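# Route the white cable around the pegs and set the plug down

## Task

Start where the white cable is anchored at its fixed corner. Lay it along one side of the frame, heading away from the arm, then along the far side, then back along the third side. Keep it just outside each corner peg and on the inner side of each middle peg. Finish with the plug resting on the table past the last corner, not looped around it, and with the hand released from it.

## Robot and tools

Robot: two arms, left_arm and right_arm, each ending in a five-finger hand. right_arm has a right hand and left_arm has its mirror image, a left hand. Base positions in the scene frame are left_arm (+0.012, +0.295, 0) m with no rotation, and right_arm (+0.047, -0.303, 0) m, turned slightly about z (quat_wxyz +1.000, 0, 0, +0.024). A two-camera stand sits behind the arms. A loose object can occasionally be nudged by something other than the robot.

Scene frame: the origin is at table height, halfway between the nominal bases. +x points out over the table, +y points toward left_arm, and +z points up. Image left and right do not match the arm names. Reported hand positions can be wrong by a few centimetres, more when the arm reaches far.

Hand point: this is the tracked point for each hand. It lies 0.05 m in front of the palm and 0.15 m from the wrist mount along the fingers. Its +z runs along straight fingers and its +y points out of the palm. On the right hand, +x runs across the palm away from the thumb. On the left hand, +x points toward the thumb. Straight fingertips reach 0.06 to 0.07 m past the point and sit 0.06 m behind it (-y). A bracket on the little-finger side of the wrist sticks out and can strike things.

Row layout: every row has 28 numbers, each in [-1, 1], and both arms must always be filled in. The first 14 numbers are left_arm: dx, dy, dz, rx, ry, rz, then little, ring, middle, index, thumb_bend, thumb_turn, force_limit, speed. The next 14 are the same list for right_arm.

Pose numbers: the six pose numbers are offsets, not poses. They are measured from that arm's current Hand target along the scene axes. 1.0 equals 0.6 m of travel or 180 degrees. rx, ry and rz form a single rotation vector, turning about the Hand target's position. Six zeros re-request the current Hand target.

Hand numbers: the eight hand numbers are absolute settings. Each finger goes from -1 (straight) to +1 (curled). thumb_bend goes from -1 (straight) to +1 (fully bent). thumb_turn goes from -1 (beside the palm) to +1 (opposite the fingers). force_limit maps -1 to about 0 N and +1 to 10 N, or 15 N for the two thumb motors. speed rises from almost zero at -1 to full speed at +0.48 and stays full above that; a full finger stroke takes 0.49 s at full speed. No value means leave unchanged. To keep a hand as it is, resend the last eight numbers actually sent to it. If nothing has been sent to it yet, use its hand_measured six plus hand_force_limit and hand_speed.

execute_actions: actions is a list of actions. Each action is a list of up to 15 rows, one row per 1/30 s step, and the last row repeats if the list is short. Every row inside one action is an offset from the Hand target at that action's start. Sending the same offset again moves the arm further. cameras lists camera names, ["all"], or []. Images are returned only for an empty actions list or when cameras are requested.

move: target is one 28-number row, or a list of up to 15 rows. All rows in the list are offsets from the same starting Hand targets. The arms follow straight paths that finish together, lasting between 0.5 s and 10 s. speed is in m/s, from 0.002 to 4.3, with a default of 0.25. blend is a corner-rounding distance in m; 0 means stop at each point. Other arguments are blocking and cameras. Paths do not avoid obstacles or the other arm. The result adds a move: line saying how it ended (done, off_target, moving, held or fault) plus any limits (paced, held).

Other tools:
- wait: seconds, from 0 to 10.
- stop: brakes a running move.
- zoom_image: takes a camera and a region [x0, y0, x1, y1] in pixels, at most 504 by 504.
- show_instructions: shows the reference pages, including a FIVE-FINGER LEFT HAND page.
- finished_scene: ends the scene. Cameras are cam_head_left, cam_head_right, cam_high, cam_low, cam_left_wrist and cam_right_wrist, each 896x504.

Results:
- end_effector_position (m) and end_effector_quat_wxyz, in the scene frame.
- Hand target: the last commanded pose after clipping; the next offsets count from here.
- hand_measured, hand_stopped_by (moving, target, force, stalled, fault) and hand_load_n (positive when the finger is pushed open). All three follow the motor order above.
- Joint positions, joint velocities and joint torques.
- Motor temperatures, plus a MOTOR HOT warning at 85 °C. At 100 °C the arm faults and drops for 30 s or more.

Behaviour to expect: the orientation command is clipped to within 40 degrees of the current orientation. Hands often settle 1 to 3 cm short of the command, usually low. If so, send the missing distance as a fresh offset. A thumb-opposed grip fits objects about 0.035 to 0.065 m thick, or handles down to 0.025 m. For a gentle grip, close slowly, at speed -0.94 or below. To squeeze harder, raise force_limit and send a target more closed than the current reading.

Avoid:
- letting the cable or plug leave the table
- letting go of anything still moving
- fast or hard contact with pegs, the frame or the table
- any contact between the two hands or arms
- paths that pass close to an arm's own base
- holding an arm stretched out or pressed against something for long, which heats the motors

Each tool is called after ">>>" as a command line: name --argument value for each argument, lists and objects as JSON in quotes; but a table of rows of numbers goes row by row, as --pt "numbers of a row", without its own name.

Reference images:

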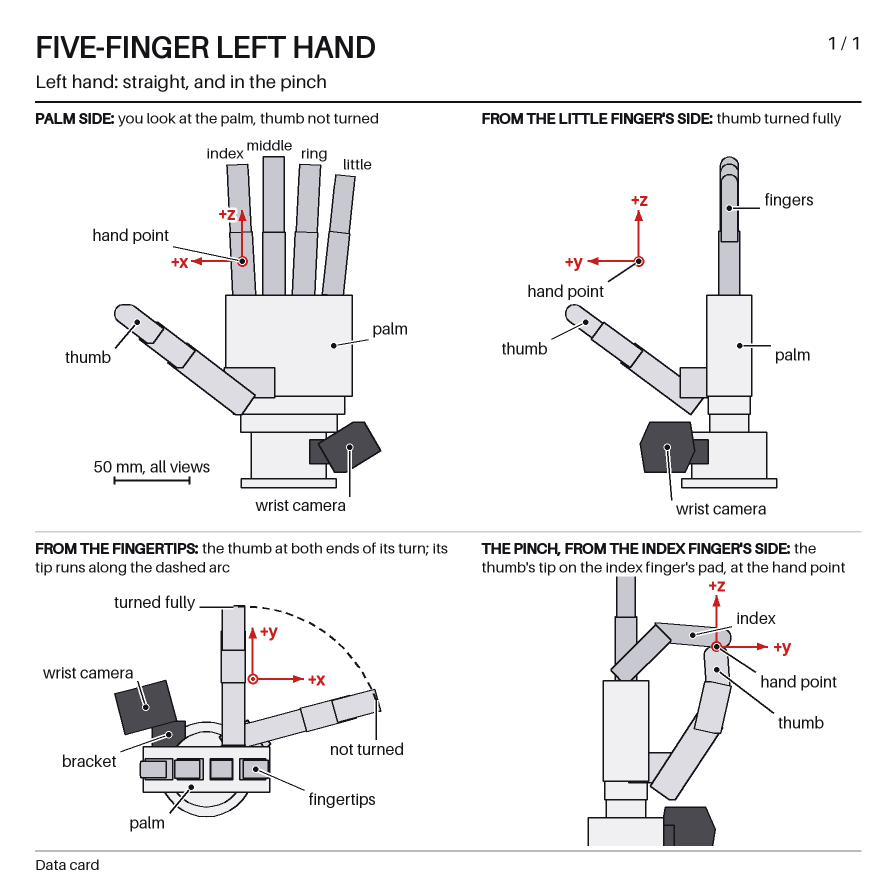

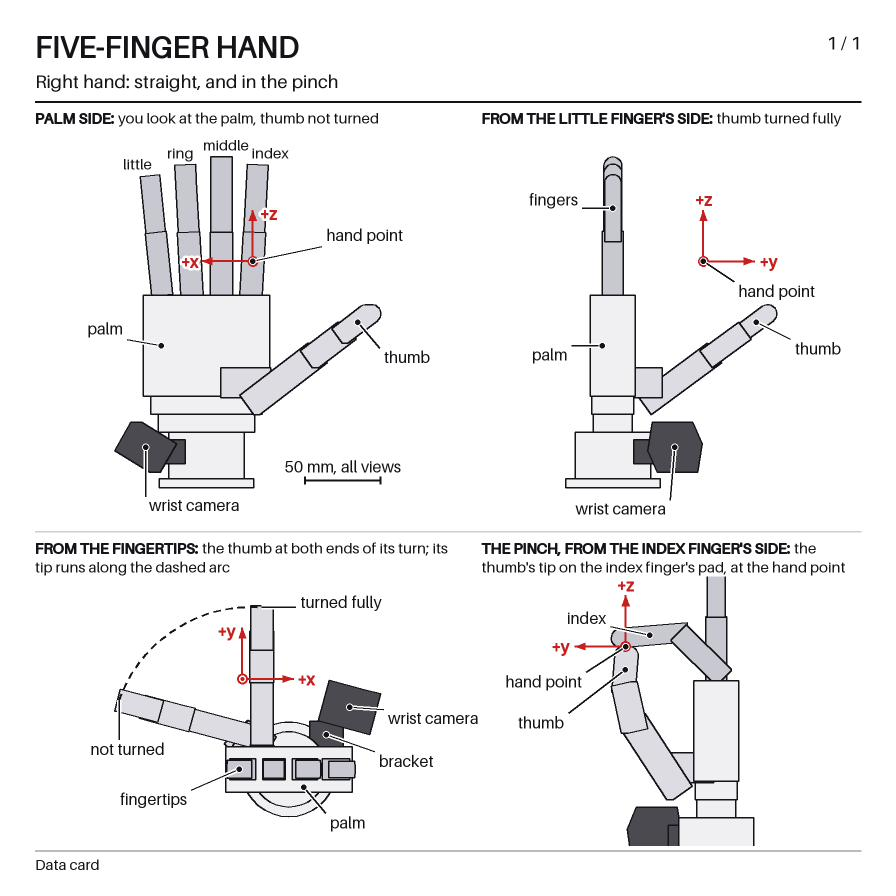

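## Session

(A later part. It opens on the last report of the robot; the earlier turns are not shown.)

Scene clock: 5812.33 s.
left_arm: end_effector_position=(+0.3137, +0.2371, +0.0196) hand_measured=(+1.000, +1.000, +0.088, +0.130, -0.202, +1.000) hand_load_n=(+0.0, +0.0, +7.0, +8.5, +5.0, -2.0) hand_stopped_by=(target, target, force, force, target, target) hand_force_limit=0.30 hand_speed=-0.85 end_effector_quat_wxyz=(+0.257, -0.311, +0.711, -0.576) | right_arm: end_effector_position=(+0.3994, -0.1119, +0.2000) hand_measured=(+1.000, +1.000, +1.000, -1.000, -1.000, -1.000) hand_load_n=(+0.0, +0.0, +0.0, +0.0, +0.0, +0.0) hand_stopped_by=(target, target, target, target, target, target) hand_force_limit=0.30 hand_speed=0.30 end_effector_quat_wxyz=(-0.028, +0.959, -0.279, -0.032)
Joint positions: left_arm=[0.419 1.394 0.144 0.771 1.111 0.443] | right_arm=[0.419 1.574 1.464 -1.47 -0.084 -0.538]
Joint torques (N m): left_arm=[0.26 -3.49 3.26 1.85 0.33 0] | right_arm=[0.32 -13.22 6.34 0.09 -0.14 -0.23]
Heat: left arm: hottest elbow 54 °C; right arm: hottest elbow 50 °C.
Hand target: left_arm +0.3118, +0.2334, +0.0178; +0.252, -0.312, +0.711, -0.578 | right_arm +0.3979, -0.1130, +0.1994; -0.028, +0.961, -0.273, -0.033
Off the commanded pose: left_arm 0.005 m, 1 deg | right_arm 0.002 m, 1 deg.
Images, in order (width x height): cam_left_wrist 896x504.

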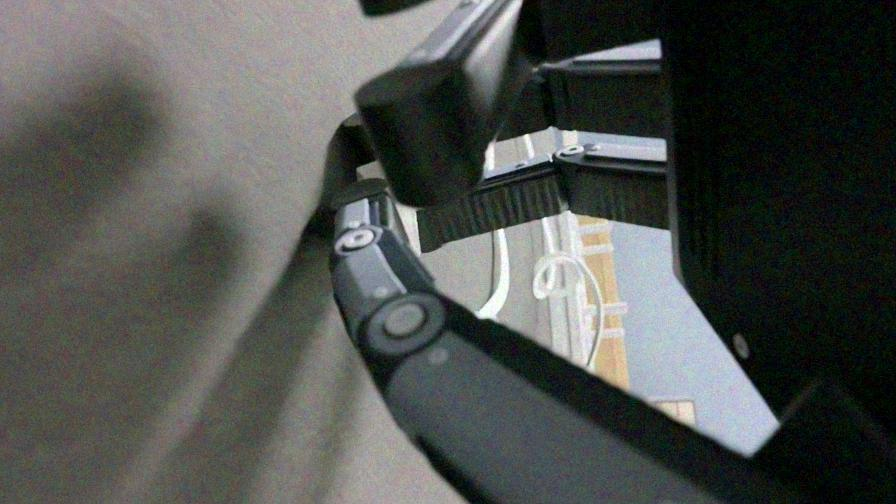

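>>> move --pt "0.05 0 0.13 0 0 0.02 1 1 0.5 0.5 -0.2 1 0.3 -0.85 0 0 0 0 0 0 1 1 1 -1 -1 -1 0.3 0.3" --pt "0.48 0.444 0.12 0 0 0.18 1 1 0.5 0.5 -0.2 1 0.3 -0.85 -0.23 0.203 0 0 0 0 1 1 1 -1 -1 -1 0.3 0.3" --blend '[0.03,0]' --speed '[0.12,0.15]' --cameras '["cam_left_wrist","cam_head_left"]'

>>> zoom_image --camera "cam_head_left" --region '[280, 180, 550, 335]'

Scene clock: 5829.97 s.
left_arm: end_effector_position=(+0.5898, +0.4879, +0.0857) hand_measured=(+1.000, +1.000, +0.090, +0.132, -0.200, +1.000) hand_load_n=(+0.0, +0.0, +0.5, +0.0, +0.5, +0.0) hand_stopped_by=(target, target, force, force, target, target) hand_force_limit=0.30 hand_speed=-0.85 end_effector_quat_wxyz=(+0.398, -0.496, +0.602, -0.484) | right_arm: end_effector_position=(+0.2609, +0.0065, +0.1992) hand_measured=(+1.000, +1.000, +1.000, -1.000, -1.000, -1.000) hand_load_n=(+0.0, +0.0, +0.0, +0.0, +0.0, +0.0) hand_stopped_by=(target, target, target, target, target, target) hand_force_limit=0.30 hand_speed=0.30 end_effector_quat_wxyz=(-0.023, +0.962, -0.270, -0.036)
Joint positions: left_arm=[0.56 1.751 0.917 0.54 0.732 0.199] | right_arm=[0.818 1.484 1.358 -1.433 -0.086 -0.157]
Joint torques (N m): left_arm=[1.67 -12.4 8.91 1.54 0.1 -0.03] | right_arm=[-0.21 -12.57 6.38 0.46 -0.07 0.03]
Heat: left arm: hottest elbow 53 °C; right arm: hottest elbow 50 °C.
Hand target: left_arm +0.5999, +0.5000, +0.0899; +0.404, -0.498, +0.596, -0.484 | right_arm +0.2599, +0.0089, +0.1994; -0.028, +0.961, -0.273, -0.033
Off the commanded pose: left_arm 0.016 m, 1 deg | right_arm 0.003 m, 1 deg.
move: off_target (left_arm)
Images, in order (width x height): cam_head_left 896x504, cam_left_wrist 896x504.

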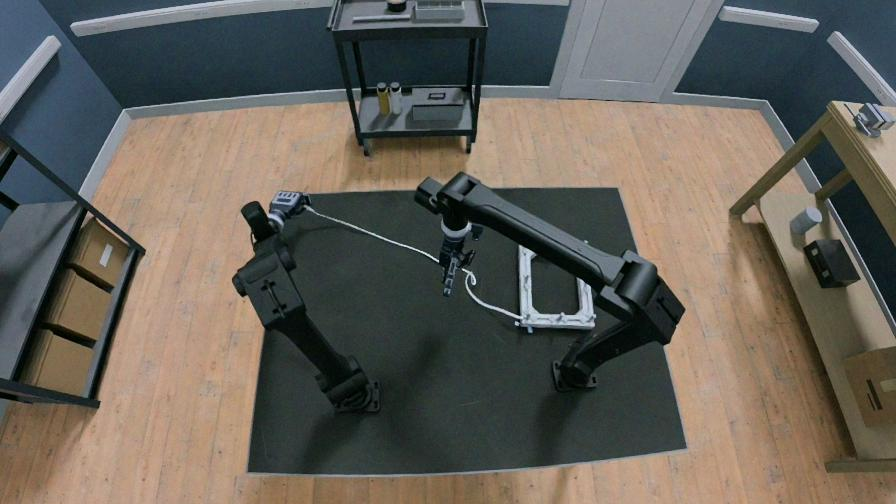

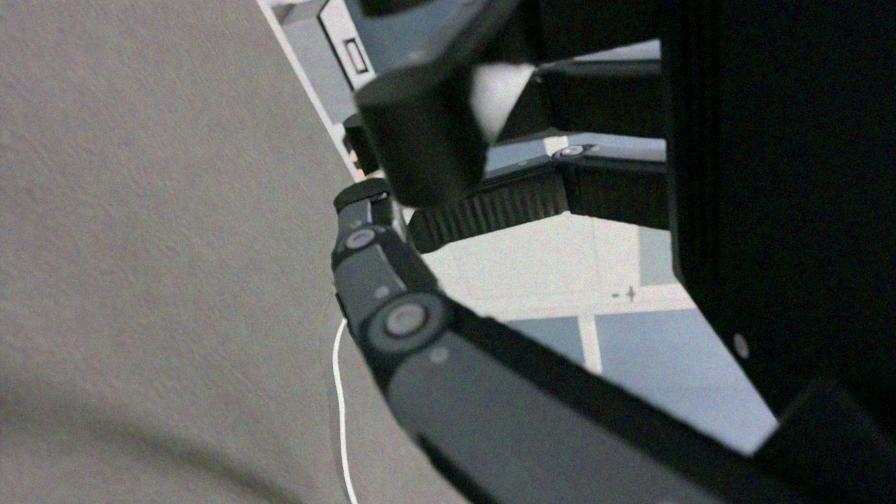

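Scaled by 1.867 from the camera's 896x504 image, which has a finer 1280x720 frame.

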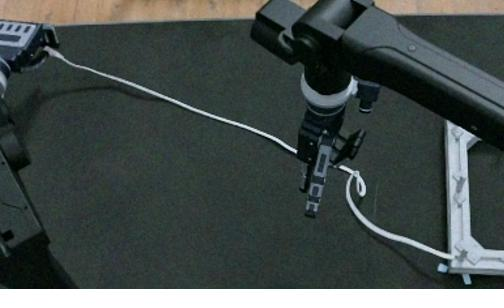

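>>> execute_actions --actions '[[[0,0,0,0,0,0,1,1,0.55,0.55,-0.2,1,0.3,-0.85,0,0,0,0,0,0,1,1,1,-1,-1,-1,0.3,0.3]],[[0,0,0,0,0,0,1,1,0.55,0.55,-0.2,1,0.3,-0.85,0,0,0,0,0,0,1,1,1,-1,-1,-1,0.3,0.3]]]' --cameras '["cam_left_wrist"]'

Scene clock: 5837.17 s.
left_arm: end_effector_position=(+0.5898, +0.4879, +0.0857) hand_measured=(+1.000, +1.000, +0.140, +0.184, -0.202, +1.000) hand_load_n=(+0.0, +0.0, +9.5, +11.0, +7.0, +4.0) hand_stopped_by=(target, target, force, force, target, target) hand_force_limit=0.30 hand_speed=-0.85 end_effector_quat_wxyz=(+0.398, -0.496, +0.602, -0.484) | right_arm: end_effector_position=(+0.2609, +0.0065, +0.1992) hand_measured=(+1.000, +1.000, +1.000, -1.000, -1.000, -1.000) hand_load_n=(+0.0, +0.0, +0.0, +0.0, +0.0, +0.0) hand_stopped_by=(target, target, target, target, target, target) hand_force_limit=0.30 hand_speed=0.30 end_effector_quat_wxyz=(-0.023, +0.962, -0.270, -0.036)
Joint positions: left_arm=[0.56 1.751 0.917 0.54 0.732 0.199] | right_arm=[0.818 1.484 1.358 -1.433 -0.086 -0.157]
Joint torques (N m): left_arm=[1.61 -12.4 8.95 1.54 0.09 -0.02] | right_arm=[0.26 -12.92 6.39 0.65 -0.06 -0.01]
Heat: left arm: hottest elbow 54 °C; right arm: hottest elbow 50 °C.
Hand target: left_arm +0.5999, +0.5000, +0.0900; +0.404, -0.498, +0.596, -0.484 | right_arm +0.2599, +0.0089, +0.1994; -0.028, +0.961, -0.273, -0.033
Off the commanded pose: left_arm 0.016 m, 1 deg | right_arm 0.003 m, 1 deg.
Images, in order (width x height): cam_left_wrist 896x504.

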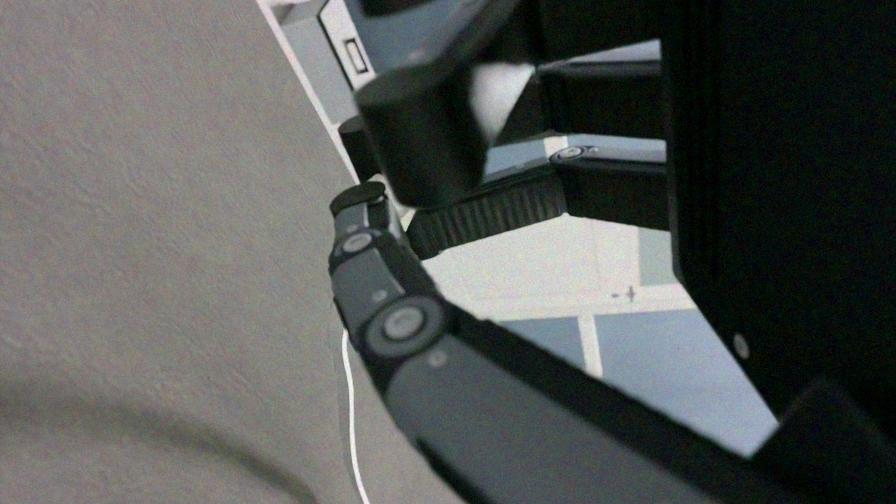

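>>> move --pt "0.098 0.258 0.01 0 0 -0.05 1 1 0.55 0.55 -0.2 1 0.3 -0.85 0 0 0 0 0 0 1 1 1 -1 -1 -1 0.3 0.3" --pt "0.098 0.258 0.01 0 0 -0.05 1 1 0.55 0.55 -0.2 1 0.3 -0.85 0 0 -0.19 0 0 0 1 1 1 -1 -1 -1 0.3 0.3" --speed '[0.1,0.15]' --cameras '["cam_left_wrist","cam_head_left"]'

>>> zoom_image --camera "cam_head_left" --region '[250, 180, 550, 335]'

Scene clock: 5847.83 s.
left_arm: end_effector_position=(+0.6521, +0.6414, +0.0958) hand_measured=(+1.000, +1.000, +0.140, +0.184, -0.202, +1.000) hand_load_n=(+0.0, +0.0, +9.5, +11.0, +7.5, +4.0) hand_stopped_by=(target, target, force, force, target, target) hand_force_limit=0.30 hand_speed=-0.85 end_effector_quat_wxyz=(+0.358, -0.453, +0.631, -0.518) | right_arm: end_effector_position=(+0.2603, +0.0058, +0.0901) hand_measured=(+1.000, +1.000, +1.000, -1.000, -1.000, -1.000) hand_load_n=(+0.0, +0.0, +0.0, +0.0, +0.0, +0.0) hand_stopped_by=(target, target, target, target, target, target) hand_force_limit=0.30 hand_speed=0.30 end_effector_quat_wxyz=(-0.029, +0.962, -0.270, -0.034)
Joint positions: left_arm=[0.734 2.068 1.497 0.149 1.039 0.351] | right_arm=[0.818 1.548 1.135 -1.133 -0.086 -0.157]
Joint torques (N m): left_arm=[1.55 -17.9 10.51 0.87 0.41 0.22] | right_arm=[0.38 -11.34 6.22 0.75 0.03 0.1]
Motor temperatures (°C): left_arm=[29 36 55 28 29 30] | right_arm=[30 35 50 29 30 28]
Heat: left arm: hottest elbow 55 °C; right arm: hottest elbow 50 °C.
Hand target: left_arm +0.6586, +0.6547, +0.0958; +0.364, -0.450, +0.633, -0.514 | right_arm +0.2599, +0.0090, +0.0853; -0.028, +0.961, -0.273, -0.033
Off the commanded pose: left_arm 0.015 m, 1 deg | right_arm 0.006 m, 0 deg.
move: off_target (left_arm)
Images, in order (width x height): cam_head_left 896x504, cam_left_wrist 896x504.

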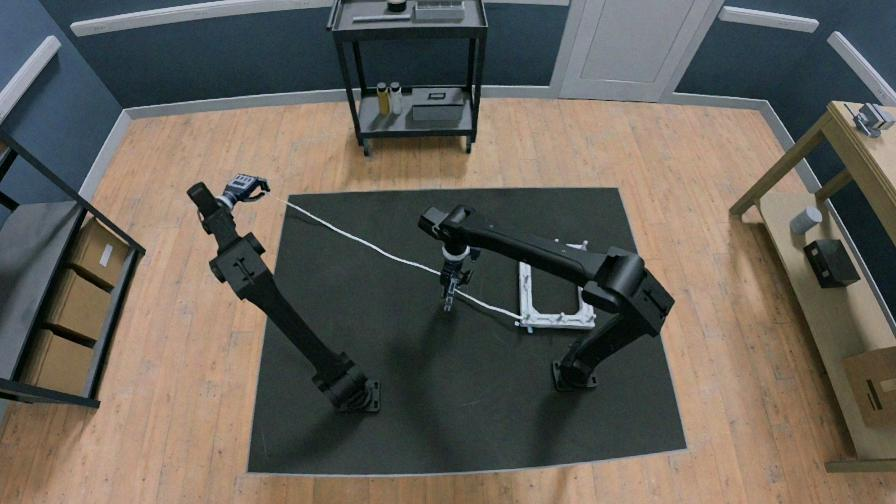

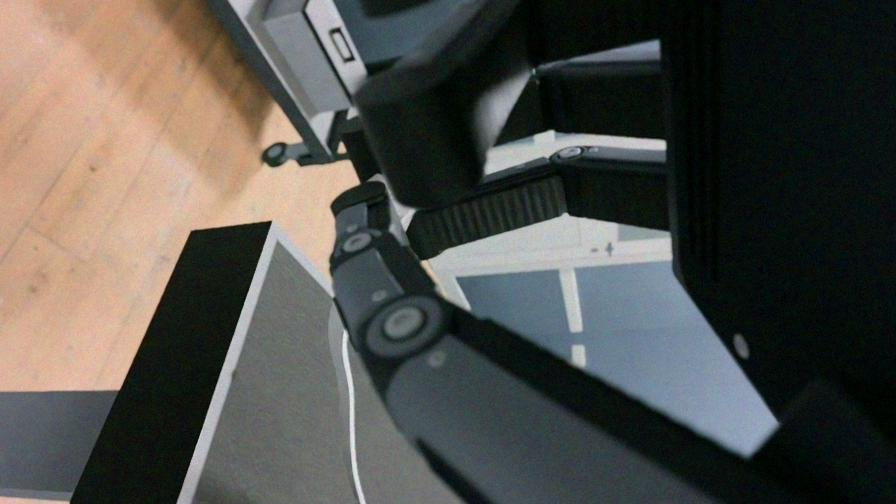

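Scaled by 1.680 from the camera's 896x504 image, which has a finer 1280x720 frame.

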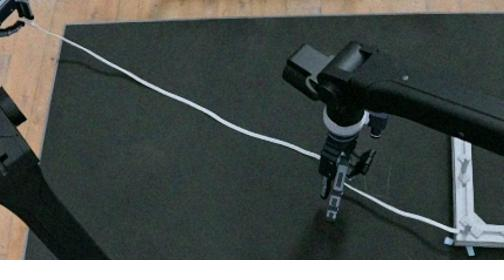

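>>> move --pt "-0.006 -0.017 -0.003 0 0 0.004 1 1 0.55 0.55 -0.2 1 0.3 -0.85 0.152 -0.081 -0.005 0 0 0 1 1 1 -1 -1 -1 0.3 0.3" --pt "-0.03 -0.085 -0.017 0 0 0.02 1 1 0.55 0.55 -0.2 1 0.3 -0.85 0.266 -0.141 -0.012 0 0 0 1 1 1 -1 -1 -1 0.3 0.3" --pt "-0.06 -0.171 -0.033 0 0 0.04 1 1 0.55 0.55 -0.2 1 0.3 -0.85 0.38 -0.2015 -0.012 0 0 0 1 1 1 -1 -1 -1 0.3 0.3" --speed 0.06 --blend '[0.01,0.01,0]' --cameras '["cam_left_wrist","cam_head_left"]'

>>> zoom_image --camera "cam_head_left" --region '[250, 180, 550, 335]'

Scene clock: 5868.97 s.
left_arm: end_effector_position=(+0.6192, +0.5566, +0.0704) hand_measured=(+1.000, +1.000, +0.140, +0.184, -0.202, +1.000) hand_load_n=(+0.0, +0.0, +9.5, +11.0, +7.0, +4.0) hand_stopped_by=(target, target, force, force, target, target) hand_force_limit=0.30 hand_speed=-0.85 end_effector_quat_wxyz=(+0.392, -0.493, +0.605, -0.487) | right_arm: end_effector_position=(+0.4754, -0.1134, +0.0764) hand_measured=(+1.000, +1.000, +1.000, -1.000, -1.000, -1.000) hand_load_n=(+0.0, +0.5, +0.0, +0.0, +0.0, +0.0) hand_stopped_by=(target, target, target, target, target, target) hand_force_limit=0.30 hand_speed=0.30 end_effector_quat_wxyz=(-0.026, +0.960, -0.276, -0.036)
Joint positions: left_arm=[0.641 1.905 1.118 0.46 0.824 0.238] | right_arm=[0.353 1.831 1.467 -1.23 -0.086 -0.611]
Joint torques (N m): left_arm=[0.38 -17.08 6.39 2.19 0.13 -0.02] | right_arm=[-0.67 -14.92 8.94 -0.29 -0.11 -0.22]
Motor temperatures (°C): left_arm=[29 37 58 28 29 30] | right_arm=[30 35 49 29 30 28]
Heat: left arm: hottest elbow 58 °C; right arm: hottest elbow 49 °C.
Hand target: left_arm +0.6227, +0.5521, +0.0761; +0.396, -0.488, +0.603, -0.491 | right_arm +0.4879, -0.1120, +0.0781; -0.028, +0.961, -0.273, -0.033
Off the commanded pose: left_arm 0.008 m, 1 deg | right_arm 0.013 m, 1 deg.
move: off_target (right_arm)
Images, in order (width x height): cam_head_left 896x504, cam_left_wrist 896x504.

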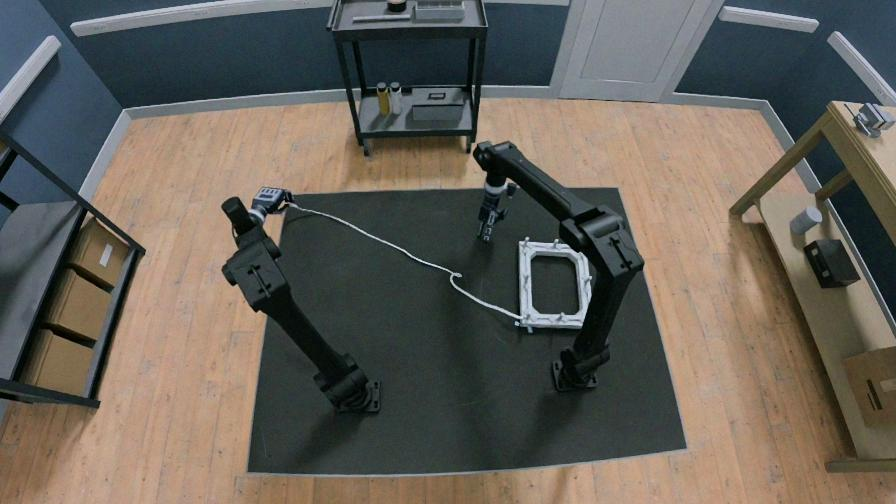

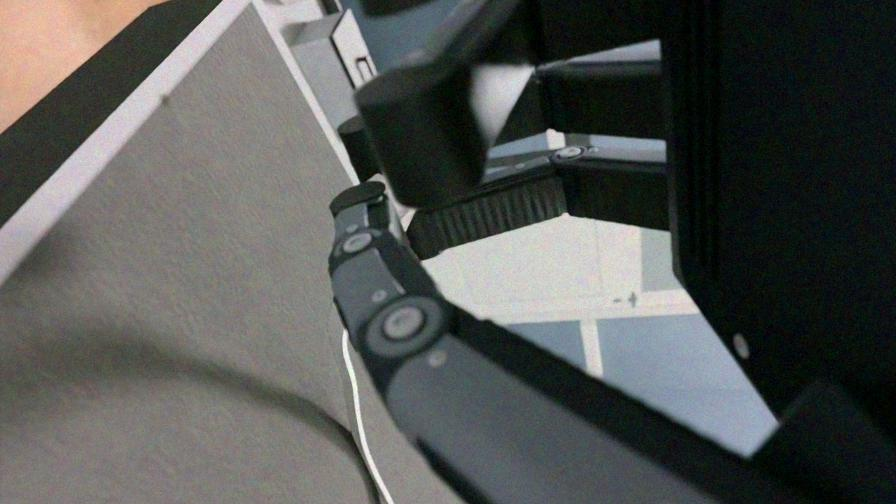

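Scaled by 1.680 from the camera's 896x504 image, which has a finer 1280x720 frame.

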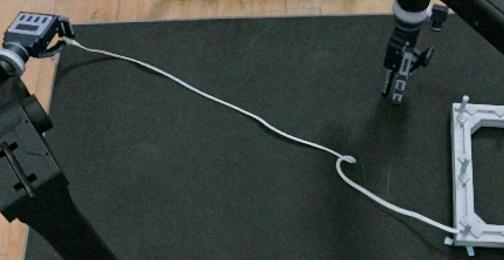

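>>> move --pt "0 0 0 0 0 0 1 1 0.55 0.55 -0.2 1 0.3 -0.85 0 0 0.1 0 0 0 1 1 1 -1 -1 -1 0.3 0.3" --pt "0.06 0.171 0.033 0 0 -0.04 1 1 0.55 0.55 -0.2 1 0.3 -0.85 -0.38 0.2015 0.1 0 0 0 1 1 1 -1 -1 -1 0.3 0.3" --pt "0.06 0.171 0.033 0 0 -0.04 1 1 0.55 0.55 -0.2 1 0.3 -0.85 -0.38 0.2015 -0.013 0 0 0 1 1 1 -1 -1 -1 0.3 0.3" --speed '[0.2,0.2,0.1]' --blend '[0.01,0.0,0]' --cameras '["cam_head_left"]'

>>> zoom_image --camera "cam_head_left" --region '[250, 180, 550, 335]'

Scene clock: 5883.90 s.
left_arm: end_effector_position=(+0.6524, +0.6417, +0.0963) hand_measured=(+1.000, +1.000, +0.140, +0.184, -0.202, +1.000) hand_load_n=(+0.0, +0.0, +9.5, +11.0, +7.0, +4.0) hand_stopped_by=(target, target, force, force, target, target) hand_force_limit=0.30 hand_speed=-0.85 end_effector_quat_wxyz=(+0.358, -0.453, +0.631, -0.518) | right_arm: end_effector_position=(+0.2595, +0.0070, +0.0760) hand_measured=(+1.000, +1.000, +1.000, -1.000, -1.000, -1.000) hand_load_n=(+0.0, +0.5, +0.5, +0.5, +0.0, +0.0) hand_stopped_by=(target, target, target, target, target, target) hand_force_limit=0.30 hand_speed=0.30 end_effector_quat_wxyz=(-0.030, +0.962, -0.268, -0.033)
Joint positions: left_arm=[0.734 2.068 1.498 0.15 1.039 0.35] | right_arm=[0.822 1.564 1.113 -1.093 -0.086 -0.157]
Joint torques (N m): left_arm=[1.61 -17.9 10.45 0.83 0.41 0.22] | right_arm=[0.26 -11.05 6.04 0.49 0.06 0.07]
Motor temperatures (°C): left_arm=[29 37 58 29 29 30] | right_arm=[30 36 50 29 30 28]
Heat: left arm: hottest elbow 58 °C; right arm: hottest elbow 50 °C.
Hand target: left_arm +0.6586, +0.6547, +0.0959; +0.364, -0.450, +0.633, -0.514 | right_arm +0.2598, +0.0088, +0.0703; -0.028, +0.961, -0.273, -0.033
Off the commanded pose: left_arm 0.014 m, 1 deg | right_arm 0.006 m, 1 deg.
move: off_target (left_arm)
Images, in order (width x height): cam_head_left 896x504.

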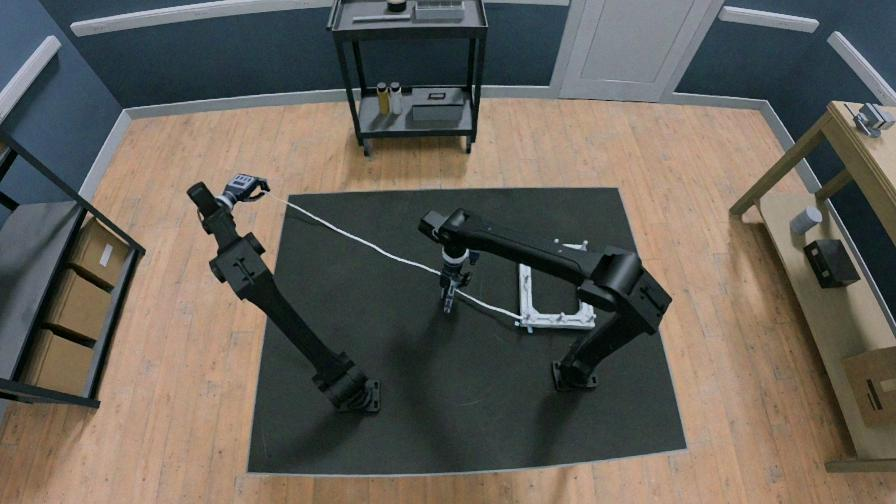

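Scaled by 1.680 from the camera's 896x504 image, which has a finer 1280x720 frame.

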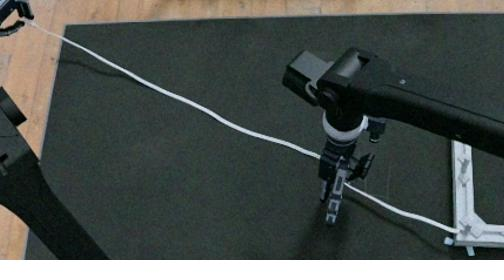

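>>> move --pt "-0.006 -0.017 -0.003 0 0 0.004 1 1 0.55 0.55 -0.2 1 0.3 -0.85 0.152 -0.081 -0.01 0 0 0 1 1 1 -1 -1 -1 0.3 0.3" --pt "-0.03 -0.085 -0.017 0 0 0.02 1 1 0.55 0.55 -0.2 1 0.3 -0.85 0.266 -0.141 -0.01 0 0 0 1 1 1 -1 -1 -1 0.3 0.3" --pt "-0.06 -0.171 -0.033 0 0 0.04 1 1 0.55 0.55 -0.2 1 0.3 -0.85 0.38 -0.2015 0 0 0 0 1 1 1 -1 -1 -1 0.3 0.3" --speed 0.06 --blend '[0.01,0.01,0]' --cameras '["cam_left_wrist","cam_head_left"]'

>>> zoom_image --camera "cam_head_left" --region '[250, 180, 550, 335]'

Scene clock: 5895.27 s.
left_arm: end_effector_position=(+0.6190, +0.5537, +0.0691) hand_measured=(+1.000, +1.000, +0.140, +0.184, -0.202, +1.000) hand_load_n=(+0.0, +0.0, +9.5, +11.0, +7.0, +4.0) hand_stopped_by=(target, target, force, force, target, target) hand_force_limit=0.30 hand_speed=-0.85 end_effector_quat_wxyz=(+0.388, -0.494, +0.605, -0.489) | right_arm: end_effector_position=(+0.4669, -0.1102, +0.0702) hand_measured=(+1.000, +1.000, +1.000, -1.000, -1.000, -1.000) hand_load_n=(+0.0, +0.0, +0.0, -1.0, +0.0, +0.0) hand_stopped_by=(target, target, target, target, target, target) hand_force_limit=0.30 hand_speed=0.30 end_effector_quat_wxyz=(-0.024, +0.961, -0.271, -0.045)
Joint positions: left_arm=[0.638 1.906 1.116 0.458 0.826 0.233] | right_arm=[0.363 1.833 1.448 -1.226 -0.094 -0.612]
Joint torques (N m): left_arm=[0.62 -17.14 6.52 2.26 0.04 0.02] | right_arm=[-0.44 -14.86 9.26 0.24 0.34 -0.21]
Motor temperatures (°C): left_arm=[29 38 60 29 29 30] | right_arm=[30 35 50 29 30 28]
Heat: left arm: hottest elbow 60 °C; right arm: hottest elbow 50 °C.
Hand target: left_arm +0.6226, +0.5522, +0.0759; +0.396, -0.489, +0.603, -0.491 | right_arm +0.4879, -0.1121, +0.0704; -0.028, +0.961, -0.273, -0.033
Off the commanded pose: left_arm 0.008 m, 1 deg | right_arm 0.021 m, 1 deg.
move: off_target (right_arm)
Images, in order (width x height): cam_head_left 896x504, cam_left_wrist 896x504.

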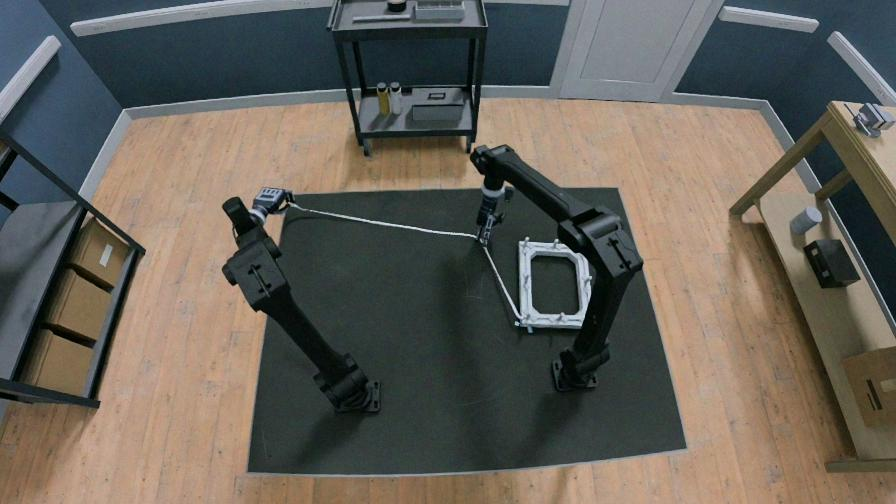

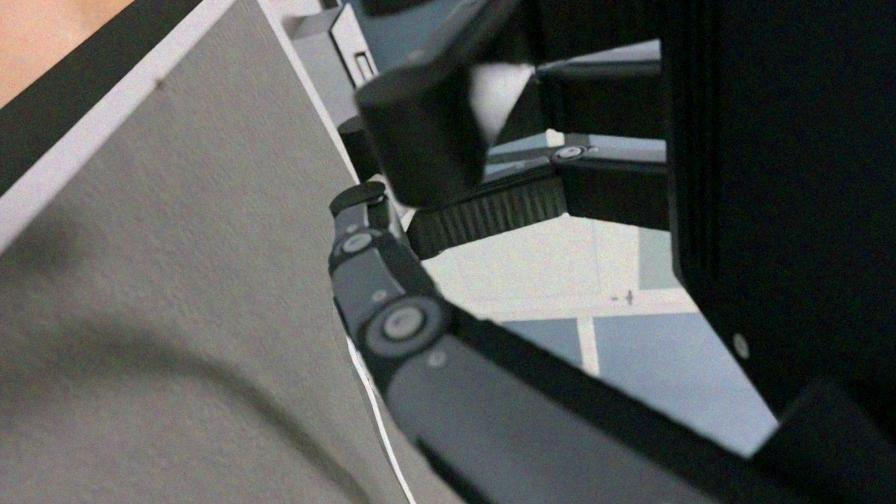

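Scaled by 1.680 from the camera's 896x504 image, which has a finer 1280x720 frame.

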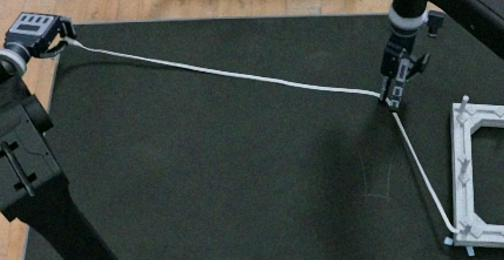

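>>> zoom_image --camera "cam_head_left" --region '[465, 215, 515, 255]'

Scaled by 10.080 from the camera's 896x504 image, which has a finer 1280x720 frame.

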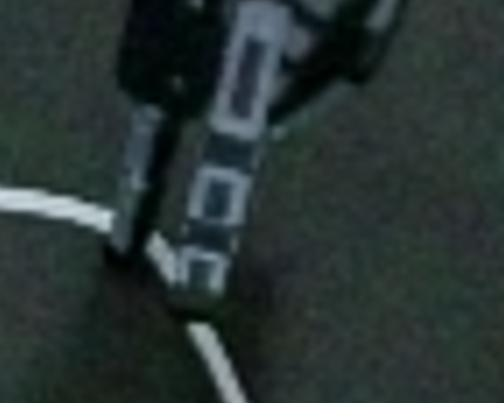

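>>> move --pt "0 0.01 0.09 0 0 0 1 1 0.55 0.55 -0.2 1 0.3 -0.85 0 0 0 0 0 0 1 1 1 -1 -1 -1 0.3 0.3" --pt "0.0 0.01 0.09 0 0 0.0 1 1 0.55 0.55 -0.2 1 0.3 -0.85 0 0 0.02 0 0 0 1 1 1 -1 -1 -1 0.3 0.3" --speed 0.06 --blend '[0,0]' --cameras '["cam_left_wrist","cam_head_left","cam_low"]'

>>> zoom_image --camera "cam_head_left" --region '[465, 215, 515, 255]'

Scene clock: 5919.07 s.
left_arm: end_effector_position=(+0.6128, +0.5485, +0.1120) hand_measured=(+1.000, +1.000, +0.140, +0.184, -0.202, +1.000) hand_load_n=(+0.0, +0.0, +9.0, +11.5, +7.0, +3.5) hand_stopped_by=(target, target, force, force, target, target) hand_force_limit=0.30 hand_speed=-0.85 end_effector_quat_wxyz=(+0.384, -0.496, +0.605, -0.490) | right_arm: end_effector_position=(+0.4705, -0.1110, +0.0768) hand_measured=(+1.000, +1.000, +1.000, -1.000, -1.000, -1.000) hand_load_n=(+0.0, +0.0, +0.0, -0.5, +0.0, +0.0) hand_stopped_by=(target, target, target, target, target, target) hand_force_limit=0.30 hand_speed=0.30 end_effector_quat_wxyz=(-0.023, +0.961, -0.272, -0.044)
Joint positions: left_arm=[0.638 1.813 1.121 0.354 0.83 0.232] | right_arm=[0.36 1.834 1.469 -1.246 -0.091 -0.612]
Joint torques (N m): left_arm=[1.26 -16.21 9.87 1.01 0.24 0.06] | right_arm=[-0.85 -16.09 9.24 0.02 0.1 -0.19]
Motor temperatures (°C): left_arm=[29 40 58 29 28 30] | right_arm=[30 36 50 28 30 28]
Heat: left arm: hottest elbow 58 °C; right arm: hottest elbow 50 °C.
Hand target: left_arm +0.6226, +0.5582, +0.1300; +0.396, -0.488, +0.603, -0.490 | right_arm +0.4878, -0.1121, +0.0824; -0.028, +0.961, -0.273, -0.033
Off the commanded pose: left_arm 0.023 m, 2 deg | right_arm 0.018 m, 1 deg.
move: off_target (left_arm, right_arm)
Images, in order (width x height): cam_head_left 896x504, cam_low 896x504, cam_left_wrist 896x504.

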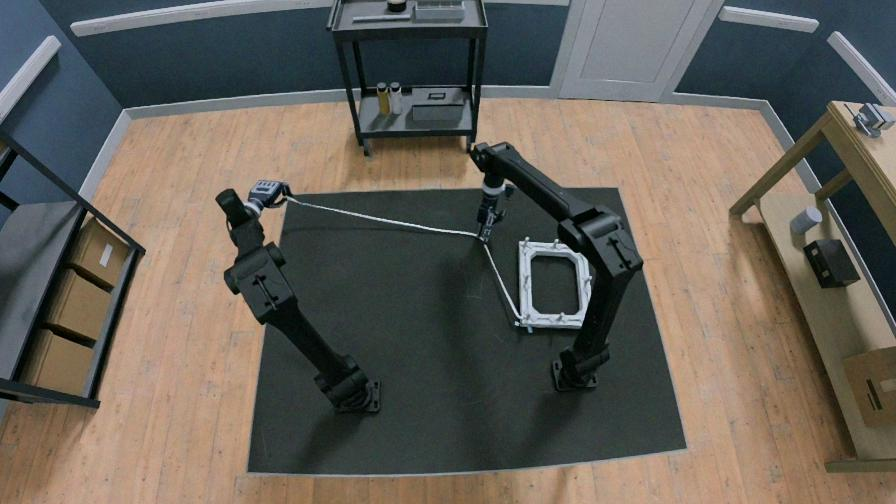

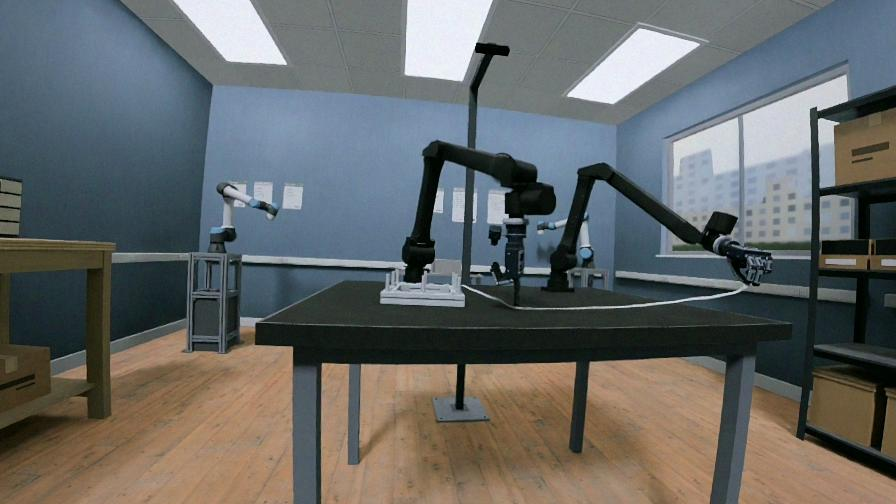

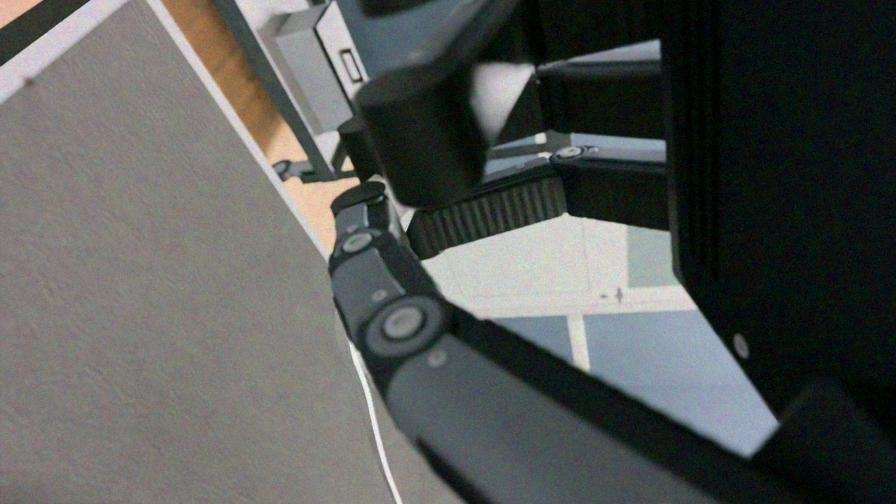

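Scaled by 10.080 from the camera's 896x504 image, which has a finer 1280x720 frame.

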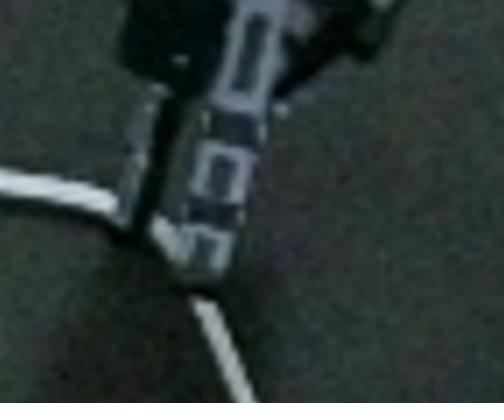

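>>> zoom_image --camera "cam_low" --region '[440, 220, 600, 330]'

>>> zoom_image --camera "cam_low" --region '[690, 220, 800, 310]'

Scaled by 3.150 from the camera's 896x504 image, which has a finer 1280x720 frame.

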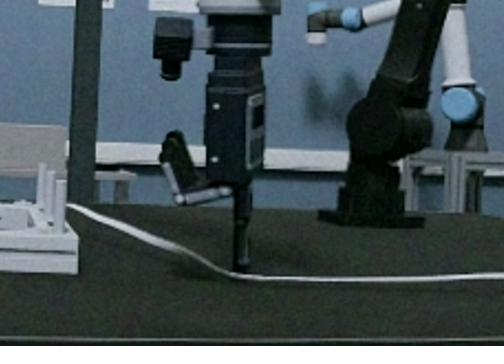

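Scaled by 4.582 from the camera's 896x504 image, which has a finer 1280x720 frame.

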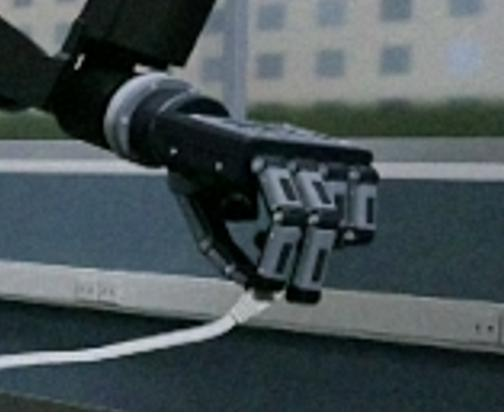

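>>> move --target '[0,0.015,-0.07,0,0,0,1,1,0.55,0.55,-0.2,1,0.3,-0.85,0.02,-0.01,0,0,0,0,1,1,1,-1,-1,-1,0.3,0.3]' --speed 0.06 --cameras '["cam_head_left","cam_low"]'

>>> zoom_image --camera "cam_low" --region '[440, 200, 800, 340]'

Scene clock: 5935.10 s.
left_arm: end_effector_position=(+0.6158, +0.5484, +0.0829) hand_measured=(+1.000, +1.000, +0.140, +0.184, -0.202, +1.000) hand_load_n=(+0.0, +0.0, +8.5, +11.5, +7.5, +3.5) hand_stopped_by=(target, target, force, force, target, target) hand_force_limit=0.30 hand_speed=-0.85 end_effector_quat_wxyz=(+0.377, -0.494, +0.607, -0.495) | right_arm: end_effector_position=(+0.4761, -0.1165, +0.0779) hand_measured=(+1.000, +1.000, +1.000, -1.000, -1.000, -1.000) hand_load_n=(+0.0, +0.0, +0.0, -1.5, +0.0, +0.0) hand_stopped_by=(target, target, target, target, target, target) hand_force_limit=0.30 hand_speed=0.30 end_effector_quat_wxyz=(-0.019, +0.961, -0.270, -0.049)
Joint positions: left_arm=[0.638 1.875 1.121 0.407 0.845 0.232] | right_arm=[0.347 1.85 1.493 -1.268 -0.091 -0.631]
Joint torques (N m): left_arm=[2.2 -14.97 8.76 2.4 0.1 0.13] | right_arm=[-1.14 -16.03 10 0.18 0.15 -0.19]
Motor temperatures (°C): left_arm=[29 41 58 29 28 30] | right_arm=[30 35 52 28 30 28]
Heat: left arm: hottest elbow 58 °C; right arm: hottest elbow 52 °C.
Hand target: left_arm +0.6226, +0.5672, +0.0880; +0.396, -0.488, +0.603, -0.490 | right_arm +0.4999, -0.1181, +0.0823; -0.028, +0.961, -0.273, -0.033
Off the commanded pose: left_arm 0.021 m, 2 deg | right_arm 0.024 m, 2 deg.
move: off_target (left_arm, right_arm)
Images, in order (width x height): cam_head_left 896x504, cam_low 896x504.

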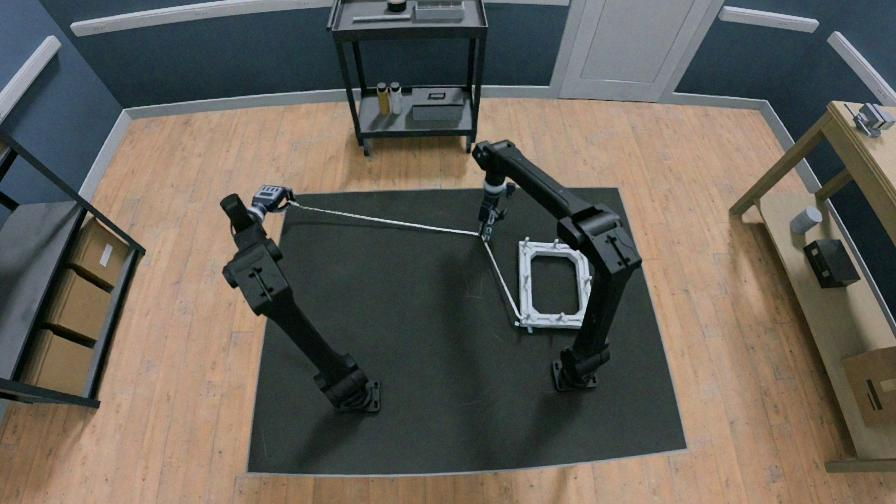

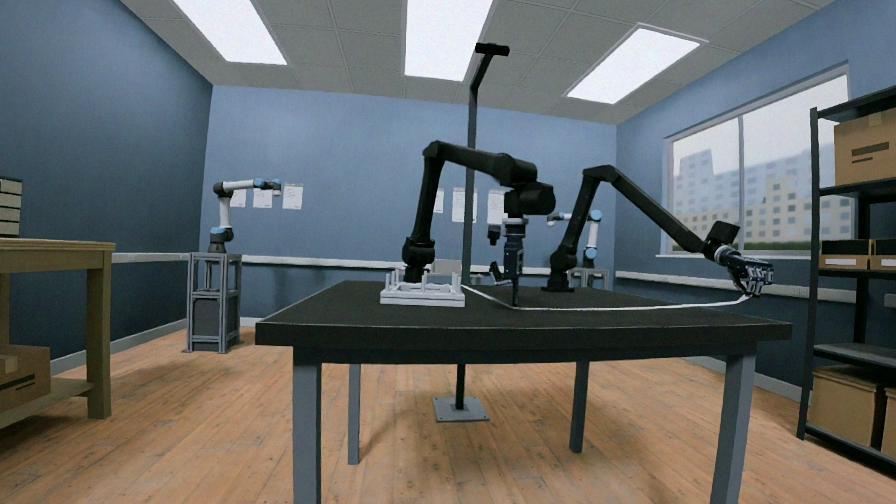

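Scaled by 1.400 from the camera's 896x504 image, which has a finer 1280x720 frame.

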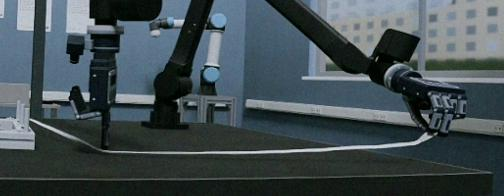

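>>> execute_actions --actions '[[[0,0,-0.04,0,0,0,1,1,0.55,0.55,-0.2,1,0.3,-0.85,0,0,0,0,0,0,1,1,1,-1,-1,-1,0.3,0.3]],[[0,0,0,0,0,0,1,1,0.55,0.55,-0.2,1,0.3,-0.85,0,0,0,0,0,0,1,1,1,-1,-1,-1,0.3,0.3]],[[0,0,0,0,0,0,1,1,-0.3,-0.3,-0.2,1,0.3,1,0,0,0,0,0,0,1,1,1,-1,-1,-1,0.3,0.3]],[[0,0,0,0,0,0,1,1,-0.3,-0.3,-0.2,1,0.3,1,0,0,0,0,0,0,1,1,1,-1,-1,-1,0.3,0.3]]]' --cameras '["cam_head_left","cam_low","cam_left_wrist"]'

>>> zoom_image --camera "cam_head_left" --region '[250, 180, 550, 335]'

Scene clock: 5943.20 s.
left_arm: end_effector_position=(+0.6179, +0.5559, +0.0623) hand_measured=(+1.000, +1.000, -0.300, -0.300, -0.200, +1.000) hand_load_n=(+0.0, +0.0, +0.0, +0.0, +0.0, +0.0) hand_stopped_by=(target, target, target, target, target, target) hand_force_limit=0.30 hand_speed=1.00 end_effector_quat_wxyz=(+0.384, -0.493, +0.605, -0.493) | right_arm: end_effector_position=(+0.4843, -0.1201, +0.0817) hand_measured=(+1.000, +1.000, +1.000, -1.000, -1.000, -1.000) hand_load_n=(+0.0, +0.0, +0.0, +0.0, +0.0, +0.0) hand_stopped_by=(target, target, target, target, target, target) hand_force_limit=0.30 hand_speed=0.30 end_effector_quat_wxyz=(-0.022, +0.960, -0.275, -0.042)
Joint positions: left_arm=[0.645 1.924 1.121 0.468 0.844 0.232] | right_arm=[0.335 1.851 1.508 -1.268 -0.086 -0.631]
Joint torques (N m): left_arm=[1.67 -15.56 7.8 2.18 0.16 0.13] | right_arm=[-0.38 -16.03 8.88 0.16 -0.05 -0.17]
Motor temperatures (°C): left_arm=[29 40 58 29 28 30] | right_arm=[30 36 53 28 30 28]
Heat: left arm: hottest elbow 58 °C; right arm: hottest elbow 53 °C.
Hand target: left_arm +0.6226, +0.5671, +0.0640; +0.396, -0.488, +0.603, -0.491 | right_arm +0.4999, -0.1181, +0.0823; -0.028, +0.961, -0.273, -0.033
Off the commanded pose: left_arm 0.012 m, 2 deg | right_arm 0.016 m, 1 deg.
Images, in order (width x height): cam_head_left 896x504, cam_low 896x504, cam_left_wrist 896x504.

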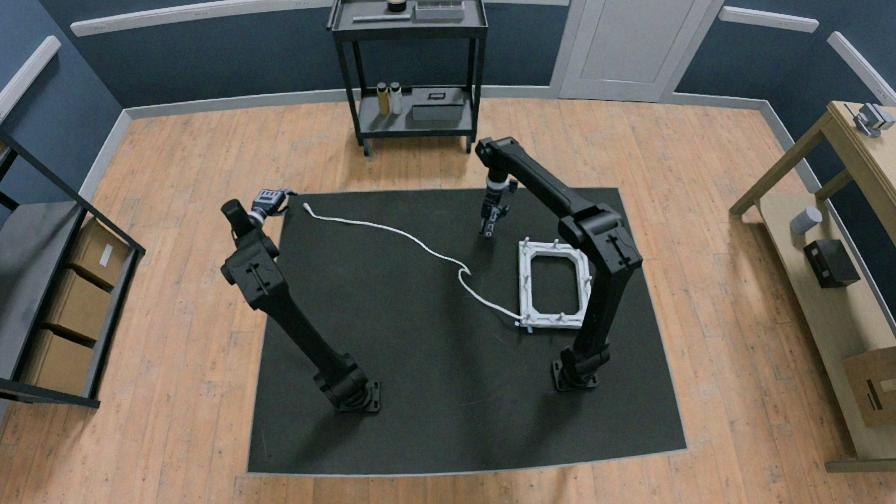

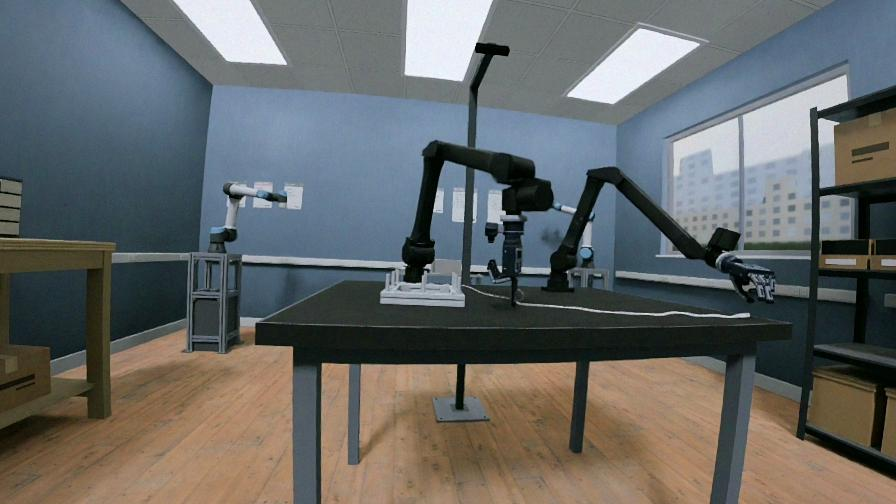

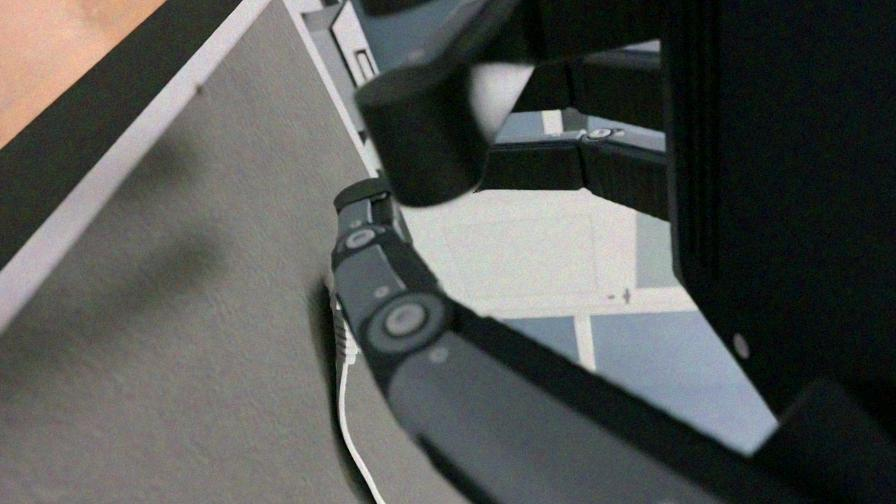

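Scaled by 1.680 from the camera's 896x504 image, which has a finer 1280x720 frame.

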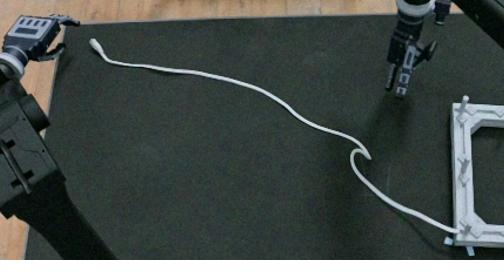

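>>> zoom_image --camera "cam_head_left" --region '[445, 250, 495, 290]'

>>> zoom_image --camera "cam_low" --region '[450, 270, 570, 330]'

Scaled by 10.080 from the camera's 896x504 image, which has a finer 1280x720 frame.

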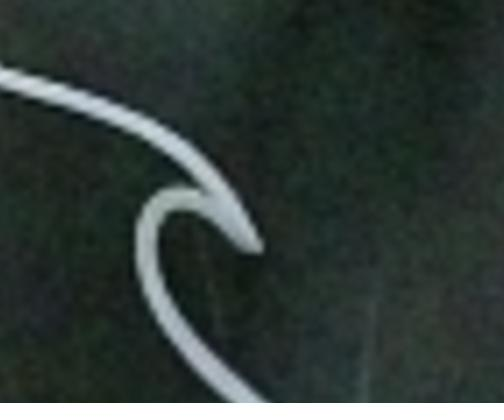

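Scaled by 4.200 from the camera's 896x504 image, which has a finer 1280x720 frame.

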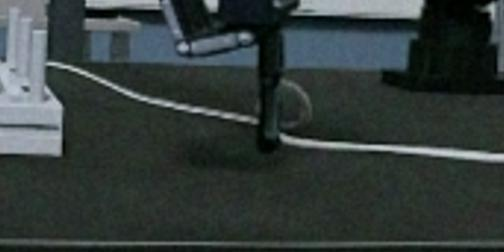

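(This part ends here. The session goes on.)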